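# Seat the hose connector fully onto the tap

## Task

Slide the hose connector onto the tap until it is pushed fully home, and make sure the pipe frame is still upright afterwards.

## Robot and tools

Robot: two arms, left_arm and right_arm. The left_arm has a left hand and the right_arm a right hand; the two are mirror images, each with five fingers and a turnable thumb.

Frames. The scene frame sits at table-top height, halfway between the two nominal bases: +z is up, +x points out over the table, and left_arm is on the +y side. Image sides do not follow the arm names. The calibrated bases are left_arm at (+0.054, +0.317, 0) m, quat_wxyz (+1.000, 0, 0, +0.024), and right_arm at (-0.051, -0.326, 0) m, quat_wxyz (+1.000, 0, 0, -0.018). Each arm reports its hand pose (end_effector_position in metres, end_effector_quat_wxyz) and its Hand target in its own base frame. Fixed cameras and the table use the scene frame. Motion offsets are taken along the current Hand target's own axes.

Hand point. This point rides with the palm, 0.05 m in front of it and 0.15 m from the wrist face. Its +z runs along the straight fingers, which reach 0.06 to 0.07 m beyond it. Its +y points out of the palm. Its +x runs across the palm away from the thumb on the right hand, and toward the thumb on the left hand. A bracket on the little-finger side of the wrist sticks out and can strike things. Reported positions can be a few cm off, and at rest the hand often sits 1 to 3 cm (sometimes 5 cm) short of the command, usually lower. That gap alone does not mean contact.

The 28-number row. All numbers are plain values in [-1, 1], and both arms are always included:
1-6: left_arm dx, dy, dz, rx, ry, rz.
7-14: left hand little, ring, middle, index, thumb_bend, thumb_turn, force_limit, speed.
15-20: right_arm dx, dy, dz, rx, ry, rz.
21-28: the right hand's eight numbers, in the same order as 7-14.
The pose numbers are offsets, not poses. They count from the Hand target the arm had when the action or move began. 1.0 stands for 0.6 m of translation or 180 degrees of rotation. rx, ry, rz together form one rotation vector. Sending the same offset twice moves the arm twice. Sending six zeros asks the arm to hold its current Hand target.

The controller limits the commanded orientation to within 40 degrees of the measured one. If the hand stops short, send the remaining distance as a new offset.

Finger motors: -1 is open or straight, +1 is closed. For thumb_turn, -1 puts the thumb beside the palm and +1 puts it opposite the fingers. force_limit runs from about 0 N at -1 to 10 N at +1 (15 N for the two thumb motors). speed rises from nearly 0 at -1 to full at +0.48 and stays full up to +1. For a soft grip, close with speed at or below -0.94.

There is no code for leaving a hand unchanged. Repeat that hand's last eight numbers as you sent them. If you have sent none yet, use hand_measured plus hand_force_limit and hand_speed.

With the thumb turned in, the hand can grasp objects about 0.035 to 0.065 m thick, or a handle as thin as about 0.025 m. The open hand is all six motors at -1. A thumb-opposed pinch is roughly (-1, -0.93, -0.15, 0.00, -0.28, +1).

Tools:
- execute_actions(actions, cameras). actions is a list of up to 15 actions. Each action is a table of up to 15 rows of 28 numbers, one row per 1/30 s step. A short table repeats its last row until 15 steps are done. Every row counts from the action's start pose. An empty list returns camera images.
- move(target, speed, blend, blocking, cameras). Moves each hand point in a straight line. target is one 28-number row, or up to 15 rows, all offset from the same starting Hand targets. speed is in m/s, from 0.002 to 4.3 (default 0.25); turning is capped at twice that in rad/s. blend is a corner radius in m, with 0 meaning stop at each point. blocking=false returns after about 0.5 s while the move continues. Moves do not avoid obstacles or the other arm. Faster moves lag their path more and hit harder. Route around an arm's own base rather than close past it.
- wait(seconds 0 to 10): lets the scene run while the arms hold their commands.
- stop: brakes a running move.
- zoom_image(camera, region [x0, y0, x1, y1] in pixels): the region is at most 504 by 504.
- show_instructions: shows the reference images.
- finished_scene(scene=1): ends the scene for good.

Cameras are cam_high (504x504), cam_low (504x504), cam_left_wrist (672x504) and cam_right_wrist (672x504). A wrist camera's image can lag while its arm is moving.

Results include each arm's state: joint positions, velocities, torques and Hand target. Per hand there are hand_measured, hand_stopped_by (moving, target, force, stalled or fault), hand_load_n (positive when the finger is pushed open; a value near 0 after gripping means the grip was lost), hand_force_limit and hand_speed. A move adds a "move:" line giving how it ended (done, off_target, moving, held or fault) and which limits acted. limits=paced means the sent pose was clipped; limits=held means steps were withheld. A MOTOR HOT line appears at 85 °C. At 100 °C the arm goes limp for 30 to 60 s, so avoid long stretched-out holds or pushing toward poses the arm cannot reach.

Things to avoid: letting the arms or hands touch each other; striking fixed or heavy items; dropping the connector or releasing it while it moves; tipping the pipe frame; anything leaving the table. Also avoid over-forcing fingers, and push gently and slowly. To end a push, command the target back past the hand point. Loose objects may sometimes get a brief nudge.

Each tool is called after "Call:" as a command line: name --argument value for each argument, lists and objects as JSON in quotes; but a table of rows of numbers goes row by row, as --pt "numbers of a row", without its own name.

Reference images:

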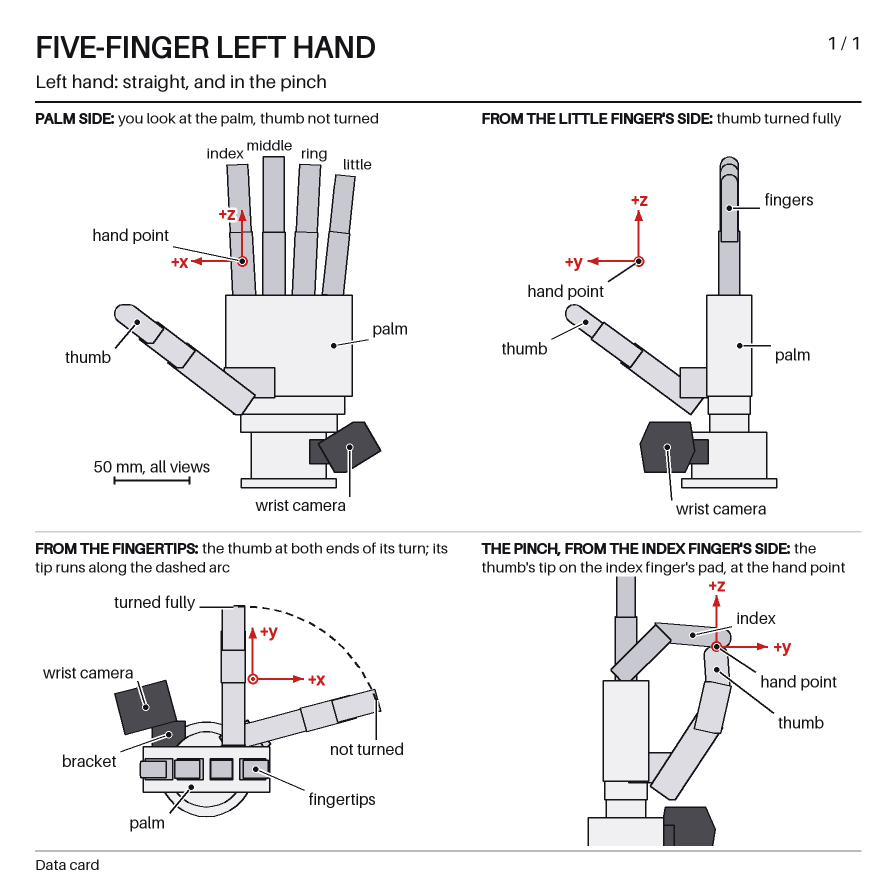

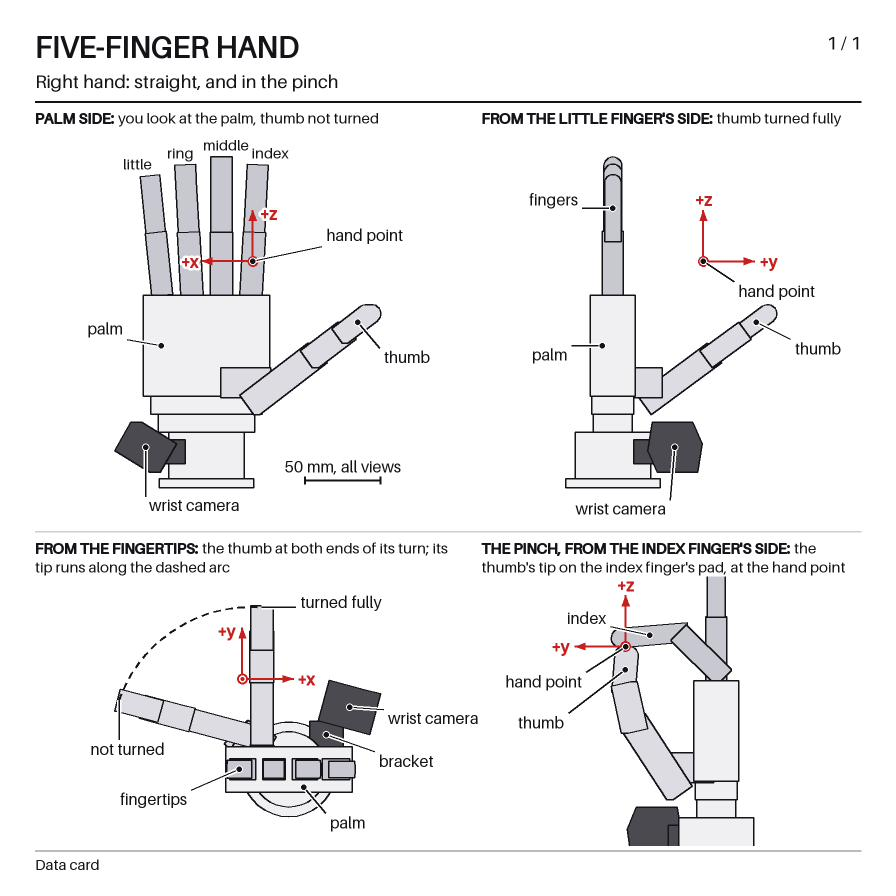

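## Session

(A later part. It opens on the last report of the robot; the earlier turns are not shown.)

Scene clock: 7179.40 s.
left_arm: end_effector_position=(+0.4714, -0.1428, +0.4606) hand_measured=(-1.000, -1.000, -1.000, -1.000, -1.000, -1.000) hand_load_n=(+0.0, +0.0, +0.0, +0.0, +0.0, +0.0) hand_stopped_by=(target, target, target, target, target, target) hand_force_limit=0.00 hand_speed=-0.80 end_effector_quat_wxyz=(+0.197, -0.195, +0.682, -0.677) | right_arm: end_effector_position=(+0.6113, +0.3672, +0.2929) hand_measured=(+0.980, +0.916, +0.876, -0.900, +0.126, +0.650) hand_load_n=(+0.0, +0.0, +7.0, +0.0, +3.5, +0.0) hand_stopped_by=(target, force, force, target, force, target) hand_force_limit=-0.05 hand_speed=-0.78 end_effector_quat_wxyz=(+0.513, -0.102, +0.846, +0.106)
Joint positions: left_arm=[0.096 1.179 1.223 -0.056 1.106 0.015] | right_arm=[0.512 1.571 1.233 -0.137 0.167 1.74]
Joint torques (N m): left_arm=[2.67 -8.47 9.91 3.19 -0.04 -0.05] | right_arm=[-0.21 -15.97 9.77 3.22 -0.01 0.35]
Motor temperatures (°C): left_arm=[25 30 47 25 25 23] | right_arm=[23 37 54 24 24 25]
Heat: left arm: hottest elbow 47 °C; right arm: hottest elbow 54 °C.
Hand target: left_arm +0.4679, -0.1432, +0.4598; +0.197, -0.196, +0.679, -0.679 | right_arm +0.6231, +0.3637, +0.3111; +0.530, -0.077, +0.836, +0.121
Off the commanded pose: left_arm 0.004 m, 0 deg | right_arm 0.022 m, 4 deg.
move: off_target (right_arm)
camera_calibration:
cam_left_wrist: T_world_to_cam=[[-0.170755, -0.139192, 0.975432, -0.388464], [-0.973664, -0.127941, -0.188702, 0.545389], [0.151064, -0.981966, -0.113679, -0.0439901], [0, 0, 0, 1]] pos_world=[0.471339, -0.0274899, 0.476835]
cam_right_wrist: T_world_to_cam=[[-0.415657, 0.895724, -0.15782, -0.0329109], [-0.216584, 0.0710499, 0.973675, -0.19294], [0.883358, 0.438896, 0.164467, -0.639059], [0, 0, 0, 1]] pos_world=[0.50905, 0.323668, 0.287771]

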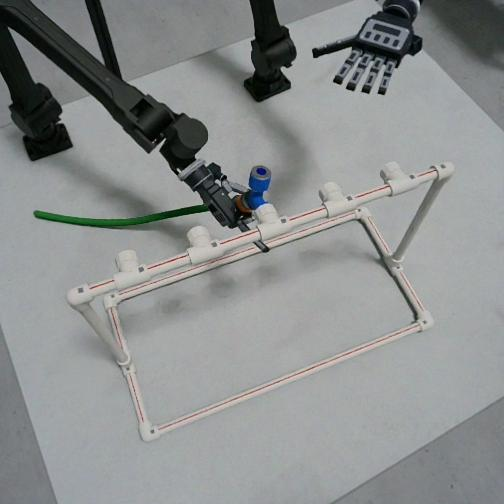

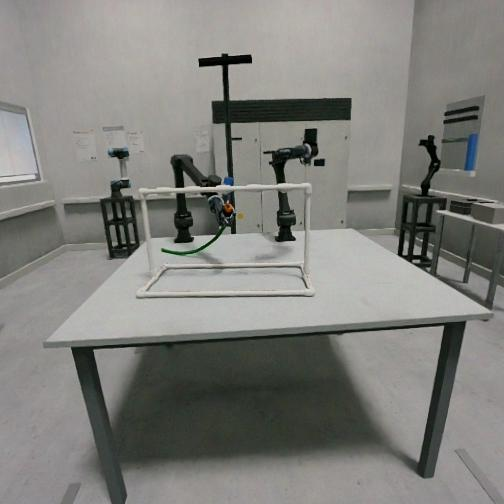

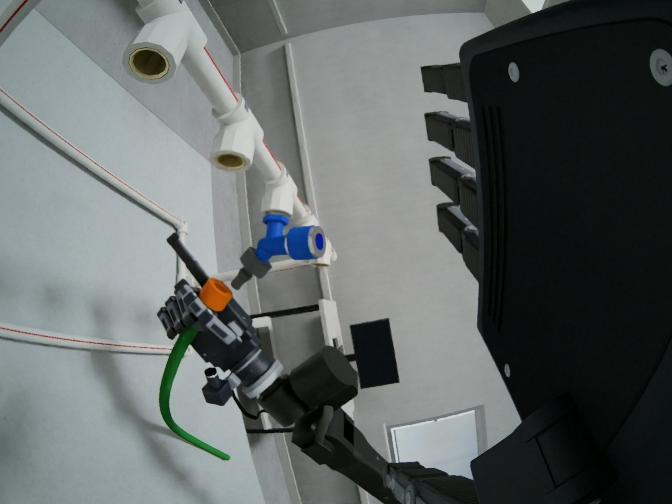

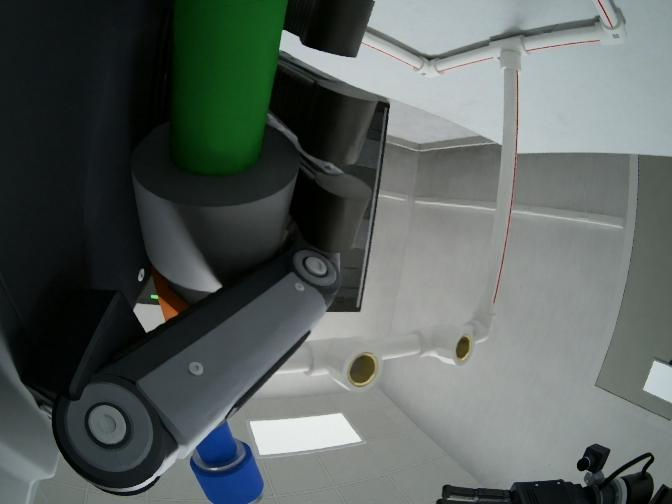

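Call:
execute_actions --actions '[[[0,0,0,0,0,0,-1,-1,-1,-1,-1,-1,0,-0.8,0,0,0,0,0,0,0.98,0.98,0.985,-0.9,0.88,0.65,0.15,-0.8]]]' --cameras '["cam_left_wrist"]'

Call:
zoom_image --camera "cam_left_wrist" --region '[180, 230, 280, 330]'

Scene clock: 7242.50 s.
left_arm: end_effector_position=(+0.4714, -0.1428, +0.4606) hand_measured=(-1.000, -1.000, -1.000, -1.000, -1.000, -1.000) hand_load_n=(+0.0, +0.0, +0.0, +0.0, +0.0, -0.5) hand_stopped_by=(target, target, target, target, target, target) hand_force_limit=0.00 hand_speed=-0.80 end_effector_quat_wxyz=(+0.197, -0.195, +0.682, -0.677) | right_arm: end_effector_position=(+0.6113, +0.3672, +0.2930) hand_measured=(+0.980, +0.916, +0.876, -0.900, +0.160, +0.650) hand_load_n=(+0.0, +0.0, +6.5, +0.0, +8.5, +2.5) hand_stopped_by=(target, force, force, target, force, target) hand_force_limit=0.15 hand_speed=-0.80 end_effector_quat_wxyz=(+0.513, -0.102, +0.846, +0.106)
Joint positions: left_arm=[0.096 1.179 1.223 -0.056 1.106 0.015] | right_arm=[0.512 1.571 1.233 -0.137 0.167 1.741]
Joint torques (N m): left_arm=[2.67 -8.53 9.89 3.22 -0.04 -0.05] | right_arm=[-0.15 -15.97 9.8 3.47 0 0.38]
Heat: left arm: hottest elbow 47 °C; right arm: hottest elbow 50 °C.
Hand target: left_arm +0.4679, -0.1432, +0.4598; +0.197, -0.196, +0.679, -0.679 | right_arm +0.6230, +0.3637, +0.3111; +0.530, -0.078, +0.836, +0.121
Off the commanded pose: left_arm 0.004 m, 0 deg | right_arm 0.022 m, 4 deg.
camera_calibration:
cam_left_wrist: T_world_to_cam=[[-0.170755, -0.139192, 0.975432, -0.388464], [-0.973664, -0.127941, -0.188702, 0.545389], [0.151064, -0.981966, -0.113679, -0.0439901], [0, 0, 0, 1]] pos_world=[0.471339, -0.0274899, 0.476835]
Images, in order (width x height): cam_left_wrist 672x504.

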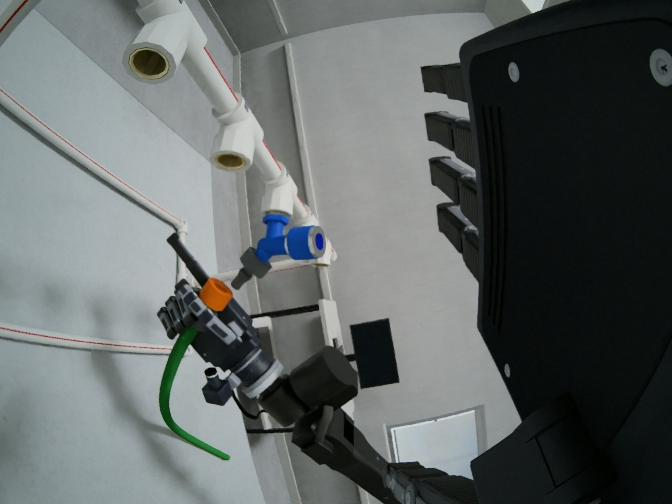

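Scaled by 5.040 from the camera's 672x504 image, which has a finer 960x720 frame.

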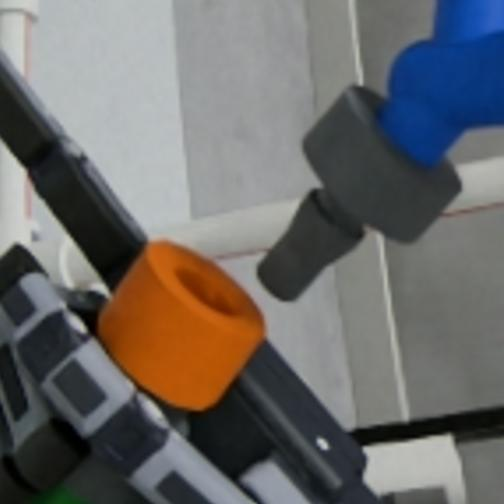

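Call:
wait --seconds 0 --cameras '["cam_low", "cam_high"]'

Call:
zoom_image --camera "cam_low" --region '[212, 186, 242, 216]'

Call:
zoom_image --camera "cam_high" --region '[225, 180, 265, 220]'

Scene clock: 7265.27 s.
left_arm: end_effector_position=(+0.4714, -0.1428, +0.4606) hand_measured=(-1.000, -1.000, -1.000, -1.000, -1.000, -1.000) hand_load_n=(+0.0, +0.0, +0.0, +0.0, +0.0, +0.0) hand_stopped_by=(target, target, target, target, target, target) hand_force_limit=0.00 hand_speed=-0.80 end_effector_quat_wxyz=(+0.197, -0.195, +0.682, -0.677) | right_arm: end_effector_position=(+0.6113, +0.3672, +0.2930) hand_measured=(+0.980, +0.916, +0.876, -0.900, +0.160, +0.650) hand_load_n=(+0.0, +0.0, +6.5, +0.0, +8.5, +2.5) hand_stopped_by=(target, force, force, target, force, target) hand_force_limit=0.15 hand_speed=-0.80 end_effector_quat_wxyz=(+0.513, -0.102, +0.846, +0.106)
Joint positions: left_arm=[0.096 1.179 1.223 -0.056 1.106 0.015] | right_arm=[0.512 1.571 1.233 -0.137 0.167 1.741]
Joint torques (N m): left_arm=[2.67 -8.53 9.91 3.19 -0.04 -0.05] | right_arm=[-0.15 -16.09 9.8 3.43 0 0.37]
Motor temperatures (°C): left_arm=[25 30 47 25 25 23] | right_arm=[23 36 49 24 24 26]
Heat: left arm: hottest elbow 47 °C; right arm: hottest elbow 49 °C.
Hand target: left_arm +0.4679, -0.1432, +0.4598; +0.197, -0.196, +0.679, -0.679 | right_arm +0.6230, +0.3637, +0.3111; +0.530, -0.078, +0.836, +0.121
Off the commanded pose: left_arm 0.004 m, 0 deg | right_arm 0.022 m, 4 deg.
Images, in order (width x height): cam_high 504x504, cam_low 504x504.

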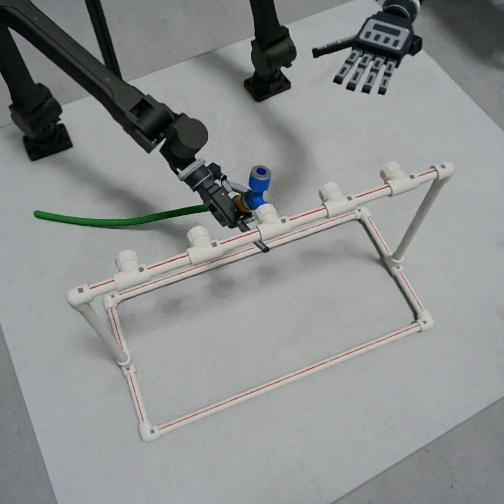

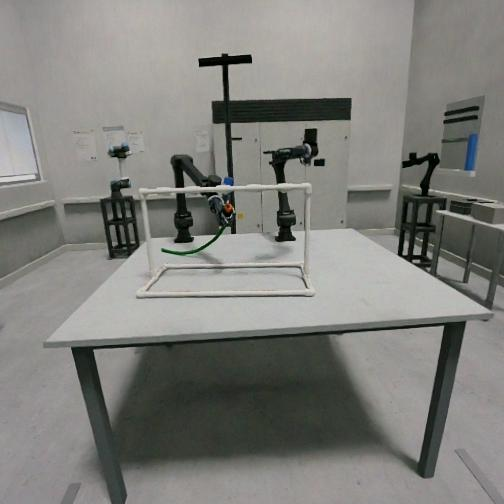

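Scaled by 16.800.

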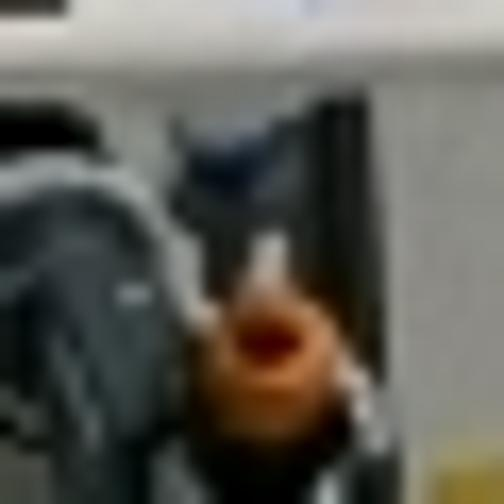

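Scaled by 12.600.

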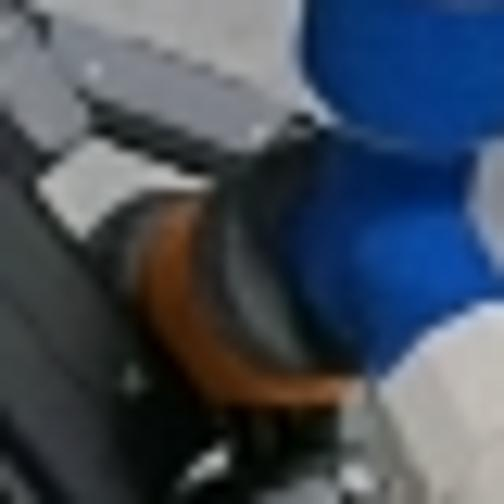

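Call:
move --target '[0,0,0,0,0,0,-1,-1,-1,-1,-1,-1,0,-0.8,0.0088,-0.0158,-0.0137,0.0027,-0.0502,0.0182,0.98,0.98,0.985,-0.9,0.88,0.65,0.15,-0.8]' --speed 0.06 --cameras '["cam_left_wrist", "cam_low", "cam_high"]'

Call:
zoom_image --camera "cam_left_wrist" --region '[180, 230, 280, 330]'

Call:
zoom_image --camera "cam_low" --region '[212, 186, 242, 216]'

Call:
zoom_image --camera "cam_high" --region '[220, 175, 270, 225]'

Scene clock: 7330.93 s.
left_arm: end_effector_position=(+0.4714, -0.1428, +0.4606) hand_measured=(-1.000, -1.000, -1.000, -1.000, -1.000, -1.000) hand_load_n=(+0.0, +0.0, +0.0, +0.0, +0.0, +0.0) hand_stopped_by=(target, target, target, target, target, target) hand_force_limit=0.00 hand_speed=-0.80 end_effector_quat_wxyz=(+0.197, -0.195, +0.682, -0.677) | right_arm: end_effector_position=(+0.6117, +0.3548, +0.2963) hand_measured=(+0.980, +0.916, +0.876, -0.900, +0.160, +0.650) hand_load_n=(+0.0, +0.0, +7.0, +0.0, +8.5, +2.0) hand_stopped_by=(target, force, force, target, force, target) hand_force_limit=0.15 hand_speed=-0.80 end_effector_quat_wxyz=(+0.580, -0.062, +0.803, +0.123)
Joint positions: left_arm=[0.096 1.179 1.223 -0.056 1.106 0.015] | right_arm=[0.512 1.571 1.112 0.149 0.215 1.772]
Joint torques (N m): left_arm=[2.73 -8.47 9.91 3.19 -0.04 -0.05] | right_arm=[0.32 -15.74 8.44 3.48 0.02 0.36]
Heat: left arm: hottest elbow 47 °C; right arm: hottest elbow 48 °C.
Hand target: left_arm +0.4679, -0.1432, +0.4598; +0.197, -0.196, +0.679, -0.679 | right_arm +0.6161, +0.3523, +0.3085; +0.591, -0.042, +0.794, +0.138
Off the commanded pose: left_arm 0.004 m, 0 deg | right_arm 0.013 m, 3 deg.
move: off_target (right_arm)
camera_calibration:
cam_left_wrist: T_world_to_cam=[[-0.170755, -0.139192, 0.975432, -0.388464], [-0.973664, -0.127941, -0.188702, 0.545389], [0.151064, -0.981966, -0.113679, -0.0439901], [0, 0, 0, 1]] pos_world=[0.471339, -0.0274899, 0.476835]
Images, in order (width x height): cam_high 504x504, cam_low 504x504, cam_left_wrist 672x504.

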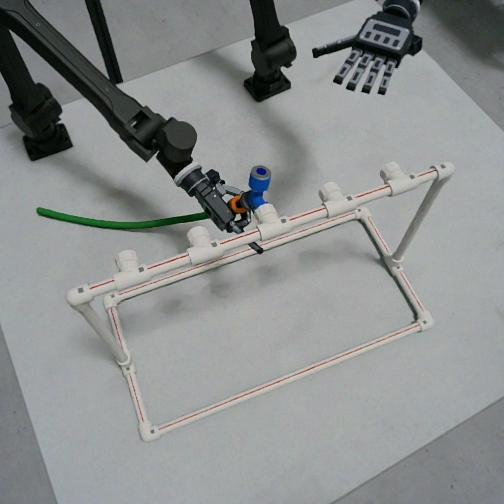

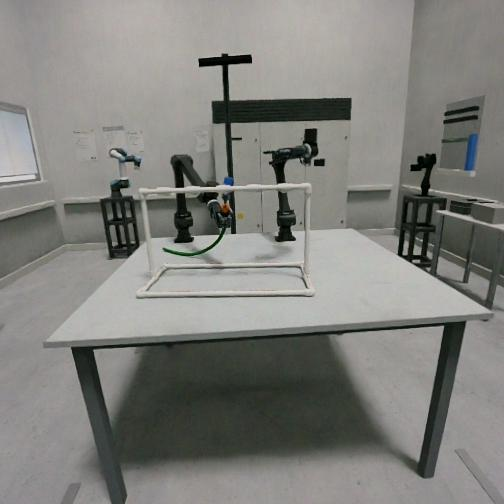

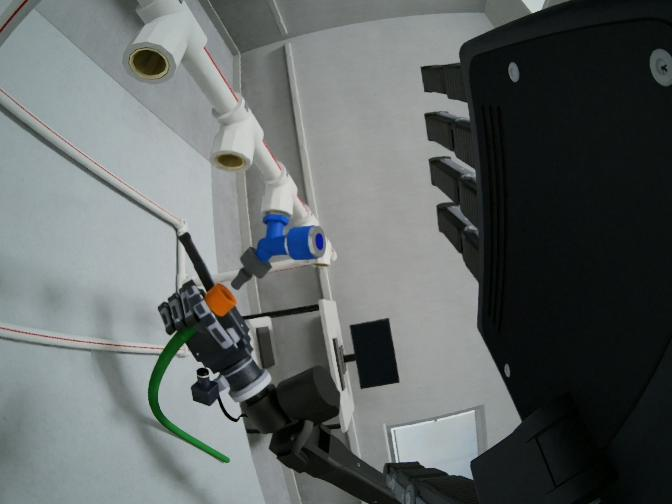

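Scaled by 5.040 from the camera's 672x504 image, which has a finer 960x720 frame.

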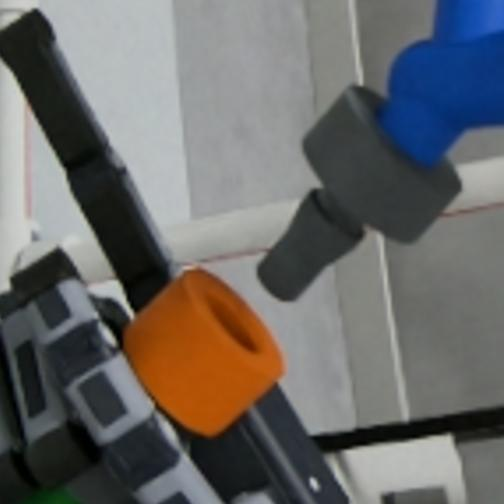

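Scaled by 16.800.

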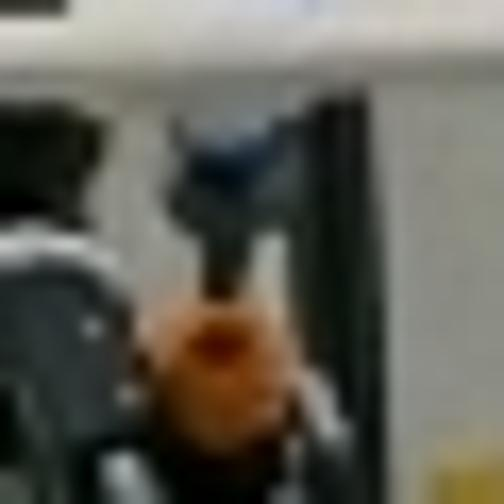

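Scaled by 10.080.

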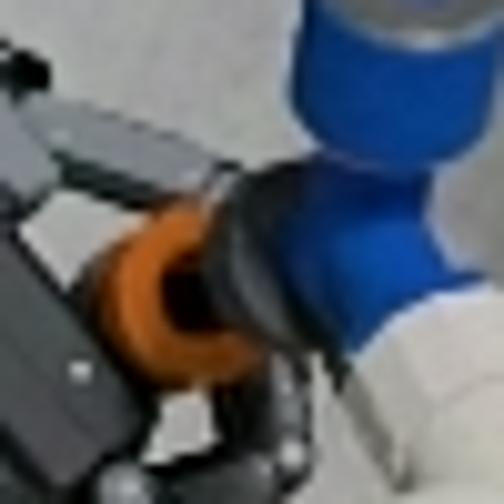

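Call:
move --target '[0,0,0,0,0,0,-1,-1,-1,-1,-1,-1,0,-0.8,-0.0158,0.0012,0.0055,0,0,0,0.98,0.98,0.985,-0.9,0.88,0.65,0.15,-0.8]' --speed 0.04 --cameras '["cam_left_wrist", "cam_low", "cam_high"]'

Call:
zoom_image --camera "cam_left_wrist" --region '[180, 230, 280, 330]'

Call:
zoom_image --camera "cam_low" --region '[212, 186, 242, 216]'

Scene clock: 7369.43 s.
left_arm: end_effector_position=(+0.4714, -0.1428, +0.4606) hand_measured=(-1.000, -1.000, -1.000, -1.000, -1.000, -1.000) hand_load_n=(+0.0, +0.0, +0.0, +0.0, +0.0, +0.0) hand_stopped_by=(target, target, target, target, target, target) hand_force_limit=0.00 hand_speed=-0.80 end_effector_quat_wxyz=(+0.197, -0.195, +0.682, -0.677) | right_arm: end_effector_position=(+0.6117, +0.3548, +0.2964) hand_measured=(+0.980, +0.916, +0.876, -0.900, +0.160, +0.650) hand_load_n=(+0.0, +0.0, +6.5, +0.0, +8.5, +2.5) hand_stopped_by=(target, force, force, target, force, target) hand_force_limit=0.15 hand_speed=-0.80 end_effector_quat_wxyz=(+0.580, -0.061, +0.803, +0.123)
Joint positions: left_arm=[0.096 1.179 1.223 -0.056 1.106 0.015] | right_arm=[0.512 1.571 1.112 0.149 0.215 1.772]
Joint torques (N m): left_arm=[2.73 -8.53 9.89 3.19 -0.04 -0.05] | right_arm=[0.03 -15.68 10.52 2.65 -0.11 0.34]
Heat: left arm: hottest elbow 46 °C; right arm: hottest elbow 48 °C.
Hand target: left_arm +0.4679, -0.1432, +0.4598; +0.197, -0.196, +0.679, -0.679 | right_arm +0.6218, +0.3529, +0.3169; +0.591, -0.042, +0.794, +0.138
Off the commanded pose: left_arm 0.004 m, 0 deg | right_arm 0.023 m, 3 deg.
move: off_target (right_arm)
camera_calibration:
cam_left_wrist: T_world_to_cam=[[-0.170755, -0.139192, 0.975432, -0.388464], [-0.973664, -0.127941, -0.188702, 0.545389], [0.151064, -0.981966, -0.113679, -0.0439901], [0, 0, 0, 1]] pos_world=[0.471339, -0.0274899, 0.476835]
Images, in order (width x height): cam_high 504x504, cam_low 504x504, cam_left_wrist 672x504.

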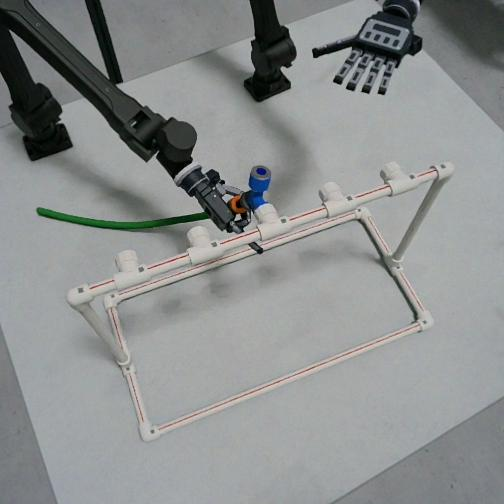

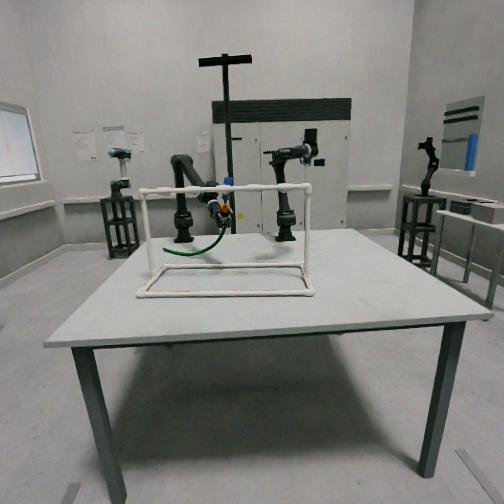

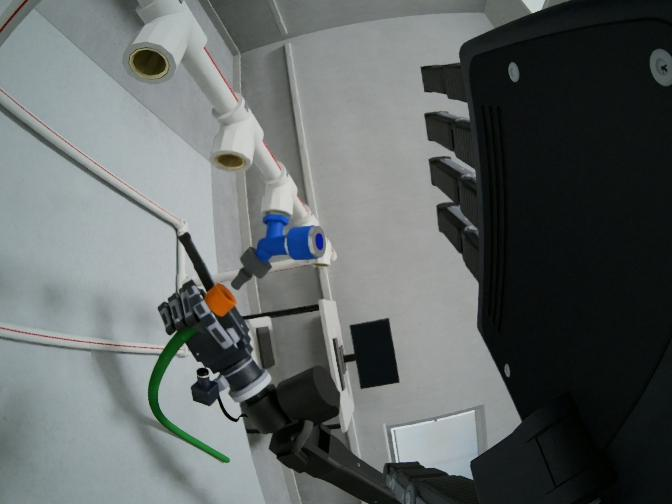

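Scaled by 5.040 from the camera's 672x504 image, which has a finer 960x720 frame.

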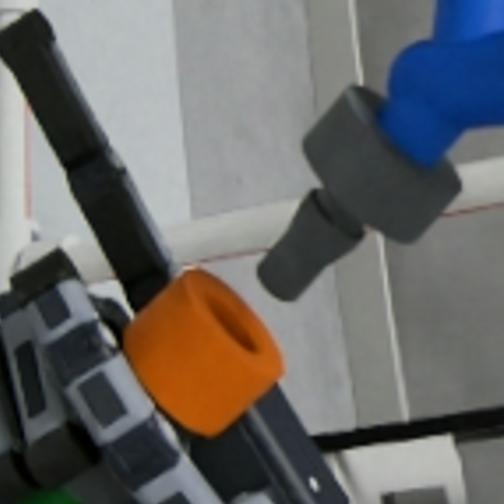

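Scaled by 16.800.

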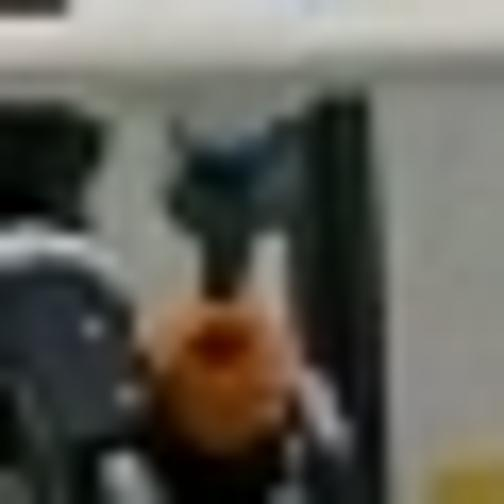

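Call:
move --target '[0,0,0,0,0,0,-1,-1,-1,-1,-1,-1,0,-0.8,-0.0158,0.0012,0.0055,0,0,0,0.98,0.98,0.985,-0.9,0.88,0.65,0.15,-0.8]' --speed 0.04 --cameras '["cam_left_wrist", "cam_low", "cam_high"]'

Call:
zoom_image --camera "cam_left_wrist" --region '[180, 230, 280, 330]'

Call:
zoom_image --camera "cam_low" --region '[212, 186, 242, 216]'

Scene clock: 7380.70 s.
left_arm: end_effector_position=(+0.4714, -0.1428, +0.4606) hand_measured=(-1.000, -1.000, -1.000, -1.000, -1.000, -1.000) hand_load_n=(+0.0, +0.0, -0.5, +0.0, +0.0, +0.0) hand_stopped_by=(target, target, target, target, target, target) hand_force_limit=0.00 hand_speed=-0.80 end_effector_quat_wxyz=(+0.197, -0.195, +0.682, -0.677) | right_arm: end_effector_position=(+0.6114, +0.3547, +0.2945) hand_measured=(+0.980, +0.916, +0.876, -0.900, +0.160, +0.650) hand_load_n=(+0.0, +0.0, +7.0, +0.0, +9.0, +2.5) hand_stopped_by=(target, force, force, target, force, target) hand_force_limit=0.15 hand_speed=-0.80 end_effector_quat_wxyz=(+0.577, -0.063, +0.805, +0.123)
Joint positions: left_arm=[0.096 1.179 1.223 -0.056 1.106 0.015] | right_arm=[0.511 1.571 1.112 0.143 0.212 1.772]
Joint torques (N m): left_arm=[2.67 -8.53 9.89 3.19 -0.04 -0.05] | right_arm=[-0.32 -15.44 12.6 2.1 -0.14 0.33]
Heat: left arm: hottest elbow 46 °C; right arm: hottest elbow 49 °C.
Hand target: left_arm +0.4679, -0.1432, +0.4598; +0.197, -0.196, +0.679, -0.679 | right_arm +0.6275, +0.3536, +0.3251; +0.591, -0.042, +0.794, +0.138
Off the commanded pose: left_arm 0.004 m, 0 deg | right_arm 0.035 m, 4 deg.
move: off_target (right_arm)
camera_calibration:
cam_left_wrist: T_world_to_cam=[[-0.170755, -0.139192, 0.975432, -0.388464], [-0.973664, -0.127941, -0.188702, 0.545389], [0.151064, -0.981966, -0.113679, -0.0439901], [0, 0, 0, 1]] pos_world=[0.471339, -0.0274899, 0.476835]
Images, in order (width x height): cam_high 504x504, cam_low 504x504, cam_left_wrist 672x504.

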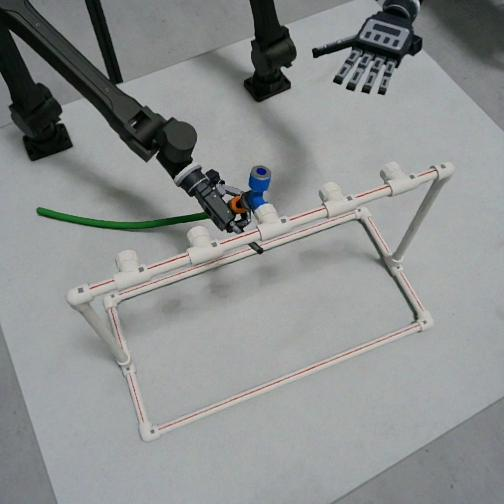

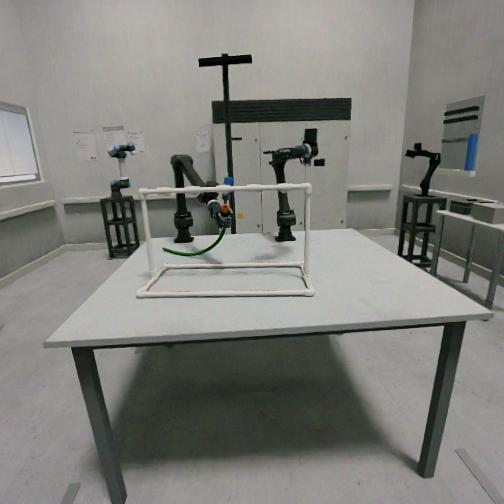

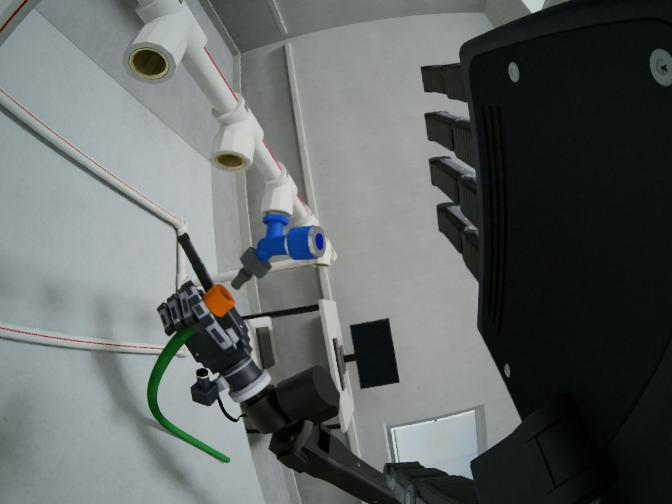

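Scaled by 5.040 from the camera's 672x504 image, which has a finer 960x720 frame.

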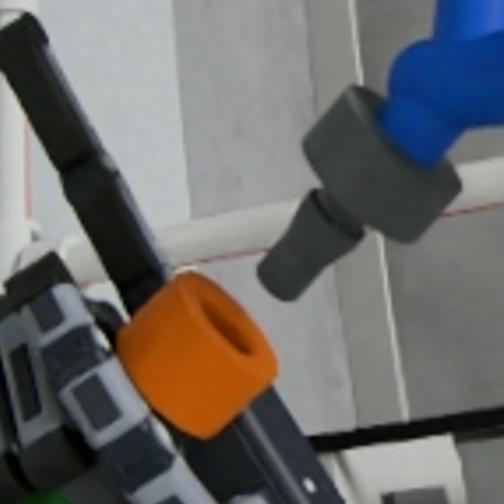

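Scaled by 16.800.

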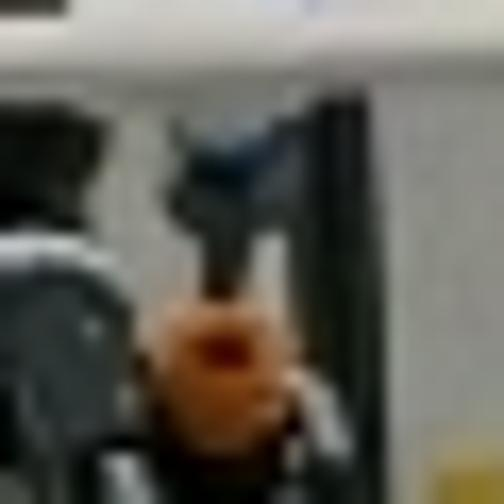

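Call:
move --target '[0,0,0,0,0,0,-1,-1,-1,-1,-1,-1,0,-0.8,-0.0158,0.0012,0.0055,0,0,0,0.98,0.98,0.985,-0.9,0.88,0.65,0.15,-0.8]' --speed 0.04 --cameras '["cam_left_wrist", "cam_low"]'

Call:
zoom_image --camera "cam_left_wrist" --region '[180, 230, 280, 330]'

Call:
zoom_image --camera "cam_low" --region '[212, 186, 242, 216]'

Scene clock: 7388.70 s.
left_arm: end_effector_position=(+0.4714, -0.1428, +0.4606) hand_measured=(-1.000, -1.000, -1.000, -1.000, -1.000, -1.000) hand_load_n=(+0.0, +0.0, -0.5, +0.0, +0.0, -0.5) hand_stopped_by=(target, target, target, target, target, target) hand_force_limit=0.00 hand_speed=-0.80 end_effector_quat_wxyz=(+0.197, -0.195, +0.682, -0.677) | right_arm: end_effector_position=(+0.6145, +0.3537, +0.2965) hand_measured=(+0.980, +0.916, +0.876, -0.900, +0.160, +0.650) hand_load_n=(+0.0, +0.0, +7.0, +0.0, +8.5, +2.5) hand_stopped_by=(target, force, force, target, force, target) hand_force_limit=0.15 hand_speed=-0.80 end_effector_quat_wxyz=(+0.573, -0.063, +0.808, +0.122)
Joint positions: left_arm=[0.096 1.179 1.223 -0.056 1.106 0.015] | right_arm=[0.507 1.571 1.127 0.117 0.208 1.772]
Joint torques (N m): left_arm=[2.73 -8.47 9.89 3.19 -0.04 -0.05] | right_arm=[-0.21 -15.09 13.61 2.07 -0.15 0.31]
Heat: left arm: hottest elbow 46 °C; right arm: hottest elbow 50 °C.
Hand target: left_arm +0.4679, -0.1432, +0.4598; +0.197, -0.196, +0.679, -0.679 | right_arm +0.6334, +0.3541, +0.3330; +0.591, -0.042, +0.794, +0.138
Off the commanded pose: left_arm 0.004 m, 0 deg | right_arm 0.041 m, 4 deg.
move: off_target (right_arm)
camera_calibration:
cam_left_wrist: T_world_to_cam=[[-0.170755, -0.139192, 0.975432, -0.388464], [-0.973664, -0.127941, -0.188702, 0.545389], [0.151064, -0.981966, -0.113679, -0.0439901], [0, 0, 0, 1]] pos_world=[0.471339, -0.0274899, 0.476835]
Images, in order (width x height): cam_low 504x504, cam_left_wrist 672x504.

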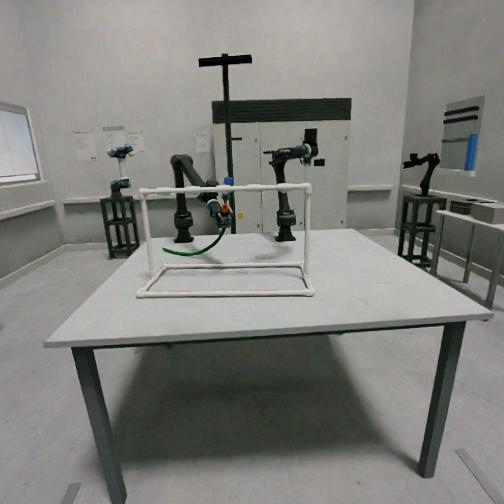

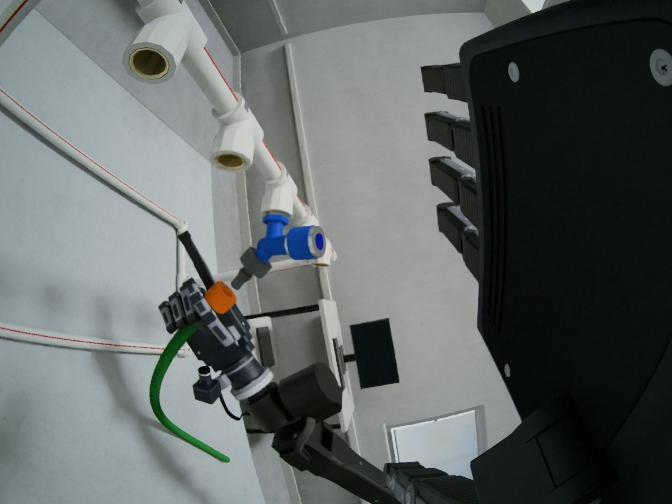

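Scaled by 5.040 from the camera's 672x504 image, which has a finer 960x720 frame.

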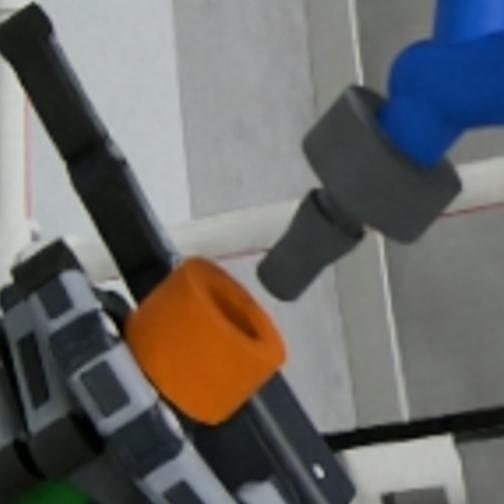

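Scaled by 16.800.

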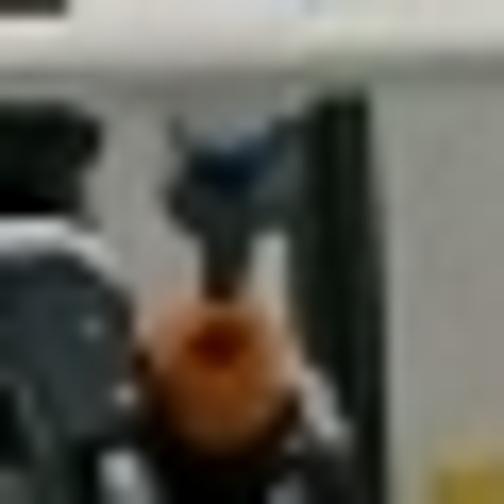

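Call:
move --target '[0,0,0,0,0,0,-1,-1,-1,-1,-1,-1,0,-0.8,-0.0155,-0.0008,0.0015,0,0,0,0.98,0.98,0.985,-0.9,0.88,0.65,0.15,-0.8]' --speed 0.03 --cameras '["cam_left_wrist", "cam_low"]'

Call:
zoom_image --camera "cam_left_wrist" --region '[180, 230, 280, 330]'

Call:
zoom_image --camera "cam_low" --region '[212, 186, 242, 216]'

Scene clock: 7414.10 s.
left_arm: end_effector_position=(+0.4714, -0.1428, +0.4606) hand_measured=(-1.000, -1.000, -1.000, -1.000, -1.000, -1.000) hand_load_n=(+0.0, +0.0, +0.0, +0.0, +0.0, +0.0) hand_stopped_by=(target, target, target, target, target, target) hand_force_limit=0.00 hand_speed=-0.80 end_effector_quat_wxyz=(+0.197, -0.195, +0.682, -0.677) | right_arm: end_effector_position=(+0.6187, +0.3512, +0.3006) hand_measured=(+0.980, +0.916, +0.876, -0.900, +0.160, +0.650) hand_load_n=(+0.0, +0.0, +6.5, +0.0, +8.5, +2.0) hand_stopped_by=(target, force, force, target, force, target) hand_force_limit=0.15 hand_speed=-0.80 end_effector_quat_wxyz=(+0.570, -0.062, +0.810, +0.120)
Joint positions: left_arm=[0.096 1.179 1.223 -0.056 1.106 0.015] | right_arm=[0.499 1.571 1.145 0.093 0.203 1.772]
Joint torques (N m): left_arm=[2.67 -8.47 9.89 3.21 -0.04 -0.05] | right_arm=[-0.09 -15.79 13.83 2.02 -0.16 0.3]
Motor temperatures (°C): left_arm=[25 30 46 25 25 23] | right_arm=[23 36 54 24 24 26]
Heat: left arm: hottest elbow 46 °C; right arm: hottest elbow 54 °C.
Hand target: left_arm +0.4679, -0.1432, +0.4598; +0.197, -0.196, +0.679, -0.679 | right_arm +0.6371, +0.3530, +0.3415; +0.591, -0.042, +0.794, +0.138
Off the commanded pose: left_arm 0.004 m, 0 deg | right_arm 0.045 m, 4 deg.
move: off_target (right_arm)
camera_calibration:
cam_left_wrist: T_world_to_cam=[[-0.170755, -0.139192, 0.975432, -0.388464], [-0.973664, -0.127941, -0.188702, 0.545389], [0.151064, -0.981966, -0.113679, -0.0439901], [0, 0, 0, 1]] pos_world=[0.471339, -0.0274899, 0.476835]
Images, in order (width x height): cam_low 504x504, cam_left_wrist 672x504.

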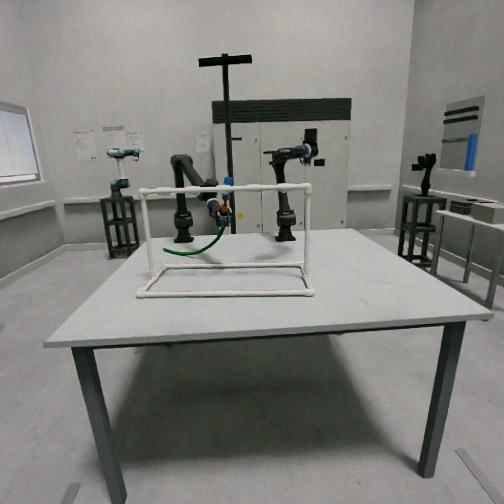

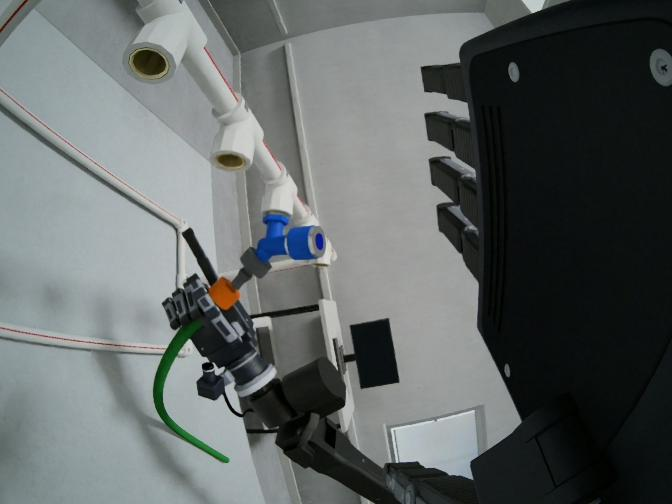

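Scaled by 5.040 from the camera's 672x504 image, which has a finer 960x720 frame.

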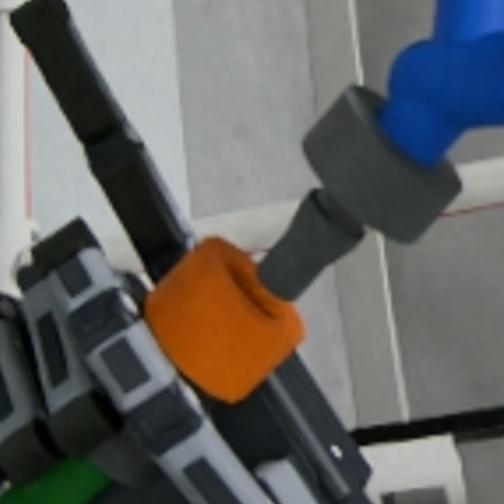

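Scaled by 16.800.

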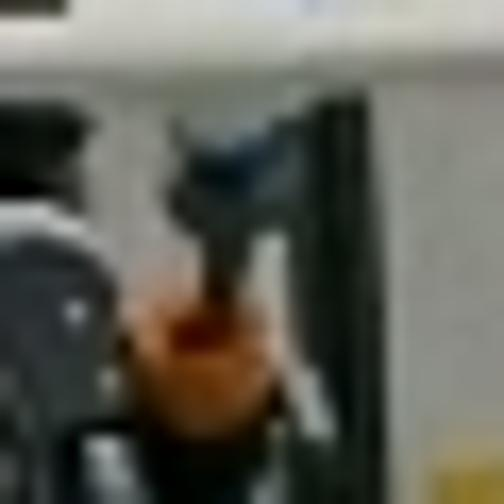

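Call:
move --target '[0,0,0,0,0,0,-1,-1,-1,-1,-1,-1,0,-0.8,0.0019,-0.0192,0.0054,0,0,0,0.98,0.98,0.985,-0.9,0.88,0.65,0.15,-0.8]' --speed 0.03 --cameras '["cam_left_wrist", "cam_low"]'

Call:
zoom_image --camera "cam_left_wrist" --region '[180, 230, 280, 330]'

Call:
zoom_image --camera "cam_low" --region '[212, 186, 242, 216]'

Scene clock: 7465.90 s.
left_arm: end_effector_position=(+0.4714, -0.1428, +0.4606) hand_measured=(-1.000, -1.000, -1.000, -1.000, -1.000, -1.000) hand_load_n=(+0.0, +0.0, +0.0, +0.0, -0.5, -0.5) hand_stopped_by=(target, target, target, target, target, target) hand_force_limit=0.00 hand_speed=-0.80 end_effector_quat_wxyz=(+0.197, -0.195, +0.682, -0.677) | right_arm: end_effector_position=(+0.6240, +0.3419, +0.2999) hand_measured=(+0.980, +0.916, +0.876, -0.900, +0.160, +0.650) hand_load_n=(+0.0, +0.0, +6.5, +0.0, +8.5, +2.5) hand_stopped_by=(target, force, force, target, force, target) hand_force_limit=0.15 hand_speed=-0.80 end_effector_quat_wxyz=(+0.568, -0.060, +0.811, +0.122)
Joint positions: left_arm=[0.096 1.179 1.223 -0.056 1.106 0.015] | right_arm=[0.478 1.573 1.145 0.093 0.182 1.772]
Joint torques (N m): left_arm=[2.67 -8.47 9.89 3.18 -0.04 -0.06] | right_arm=[-0.21 -15.44 13.42 2.62 -0.16 0.25]
Motor temperatures (°C): left_arm=[25 30 46 25 25 23] | right_arm=[23 36 58 24 24 26]
Heat: left arm: hottest elbow 46 °C; right arm: hottest elbow 58 °C.
Hand target: left_arm +0.4679, -0.1432, +0.4598; +0.197, -0.196, +0.679, -0.679 | right_arm +0.6424, +0.3430, +0.3379; +0.591, -0.042, +0.794, +0.138
Off the commanded pose: left_arm 0.004 m, 0 deg | right_arm 0.042 m, 4 deg.
move: off_target (right_arm)
camera_calibration:
cam_left_wrist: T_world_to_cam=[[-0.170755, -0.139192, 0.975432, -0.388464], [-0.973664, -0.127941, -0.188702, 0.545389], [0.151064, -0.981966, -0.113679, -0.0439901], [0, 0, 0, 1]] pos_world=[0.471339, -0.0274899, 0.476835]
Images, in order (width x height): cam_low 504x504, cam_left_wrist 672x504.

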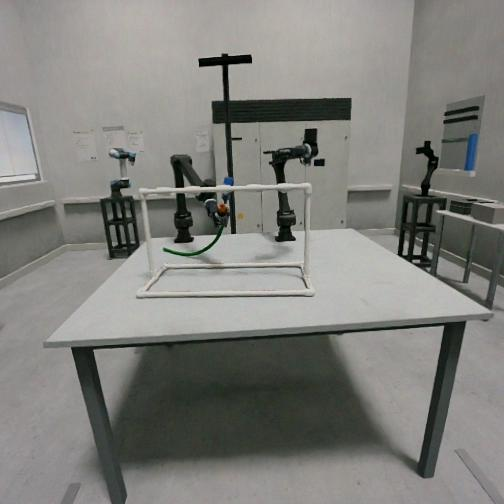

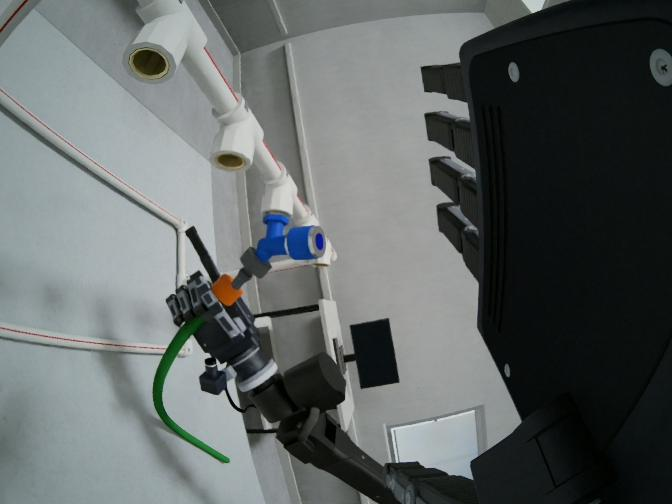

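Scaled by 5.040 from the camera's 672x504 image, which has a finer 960x720 frame.

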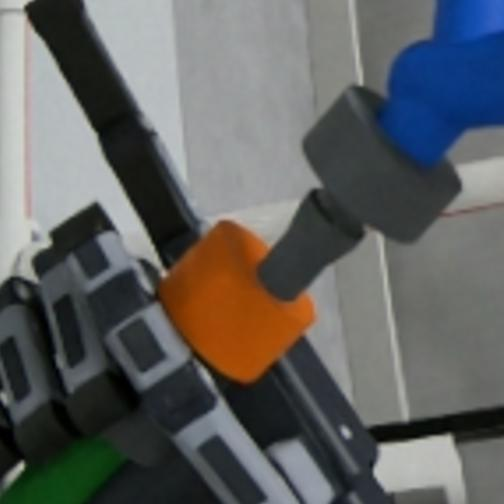

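Scaled by 16.800.

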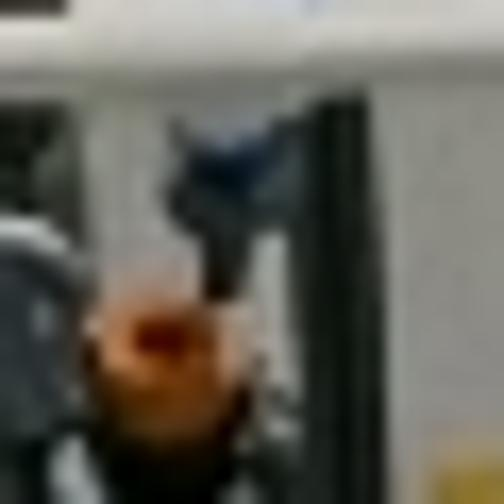

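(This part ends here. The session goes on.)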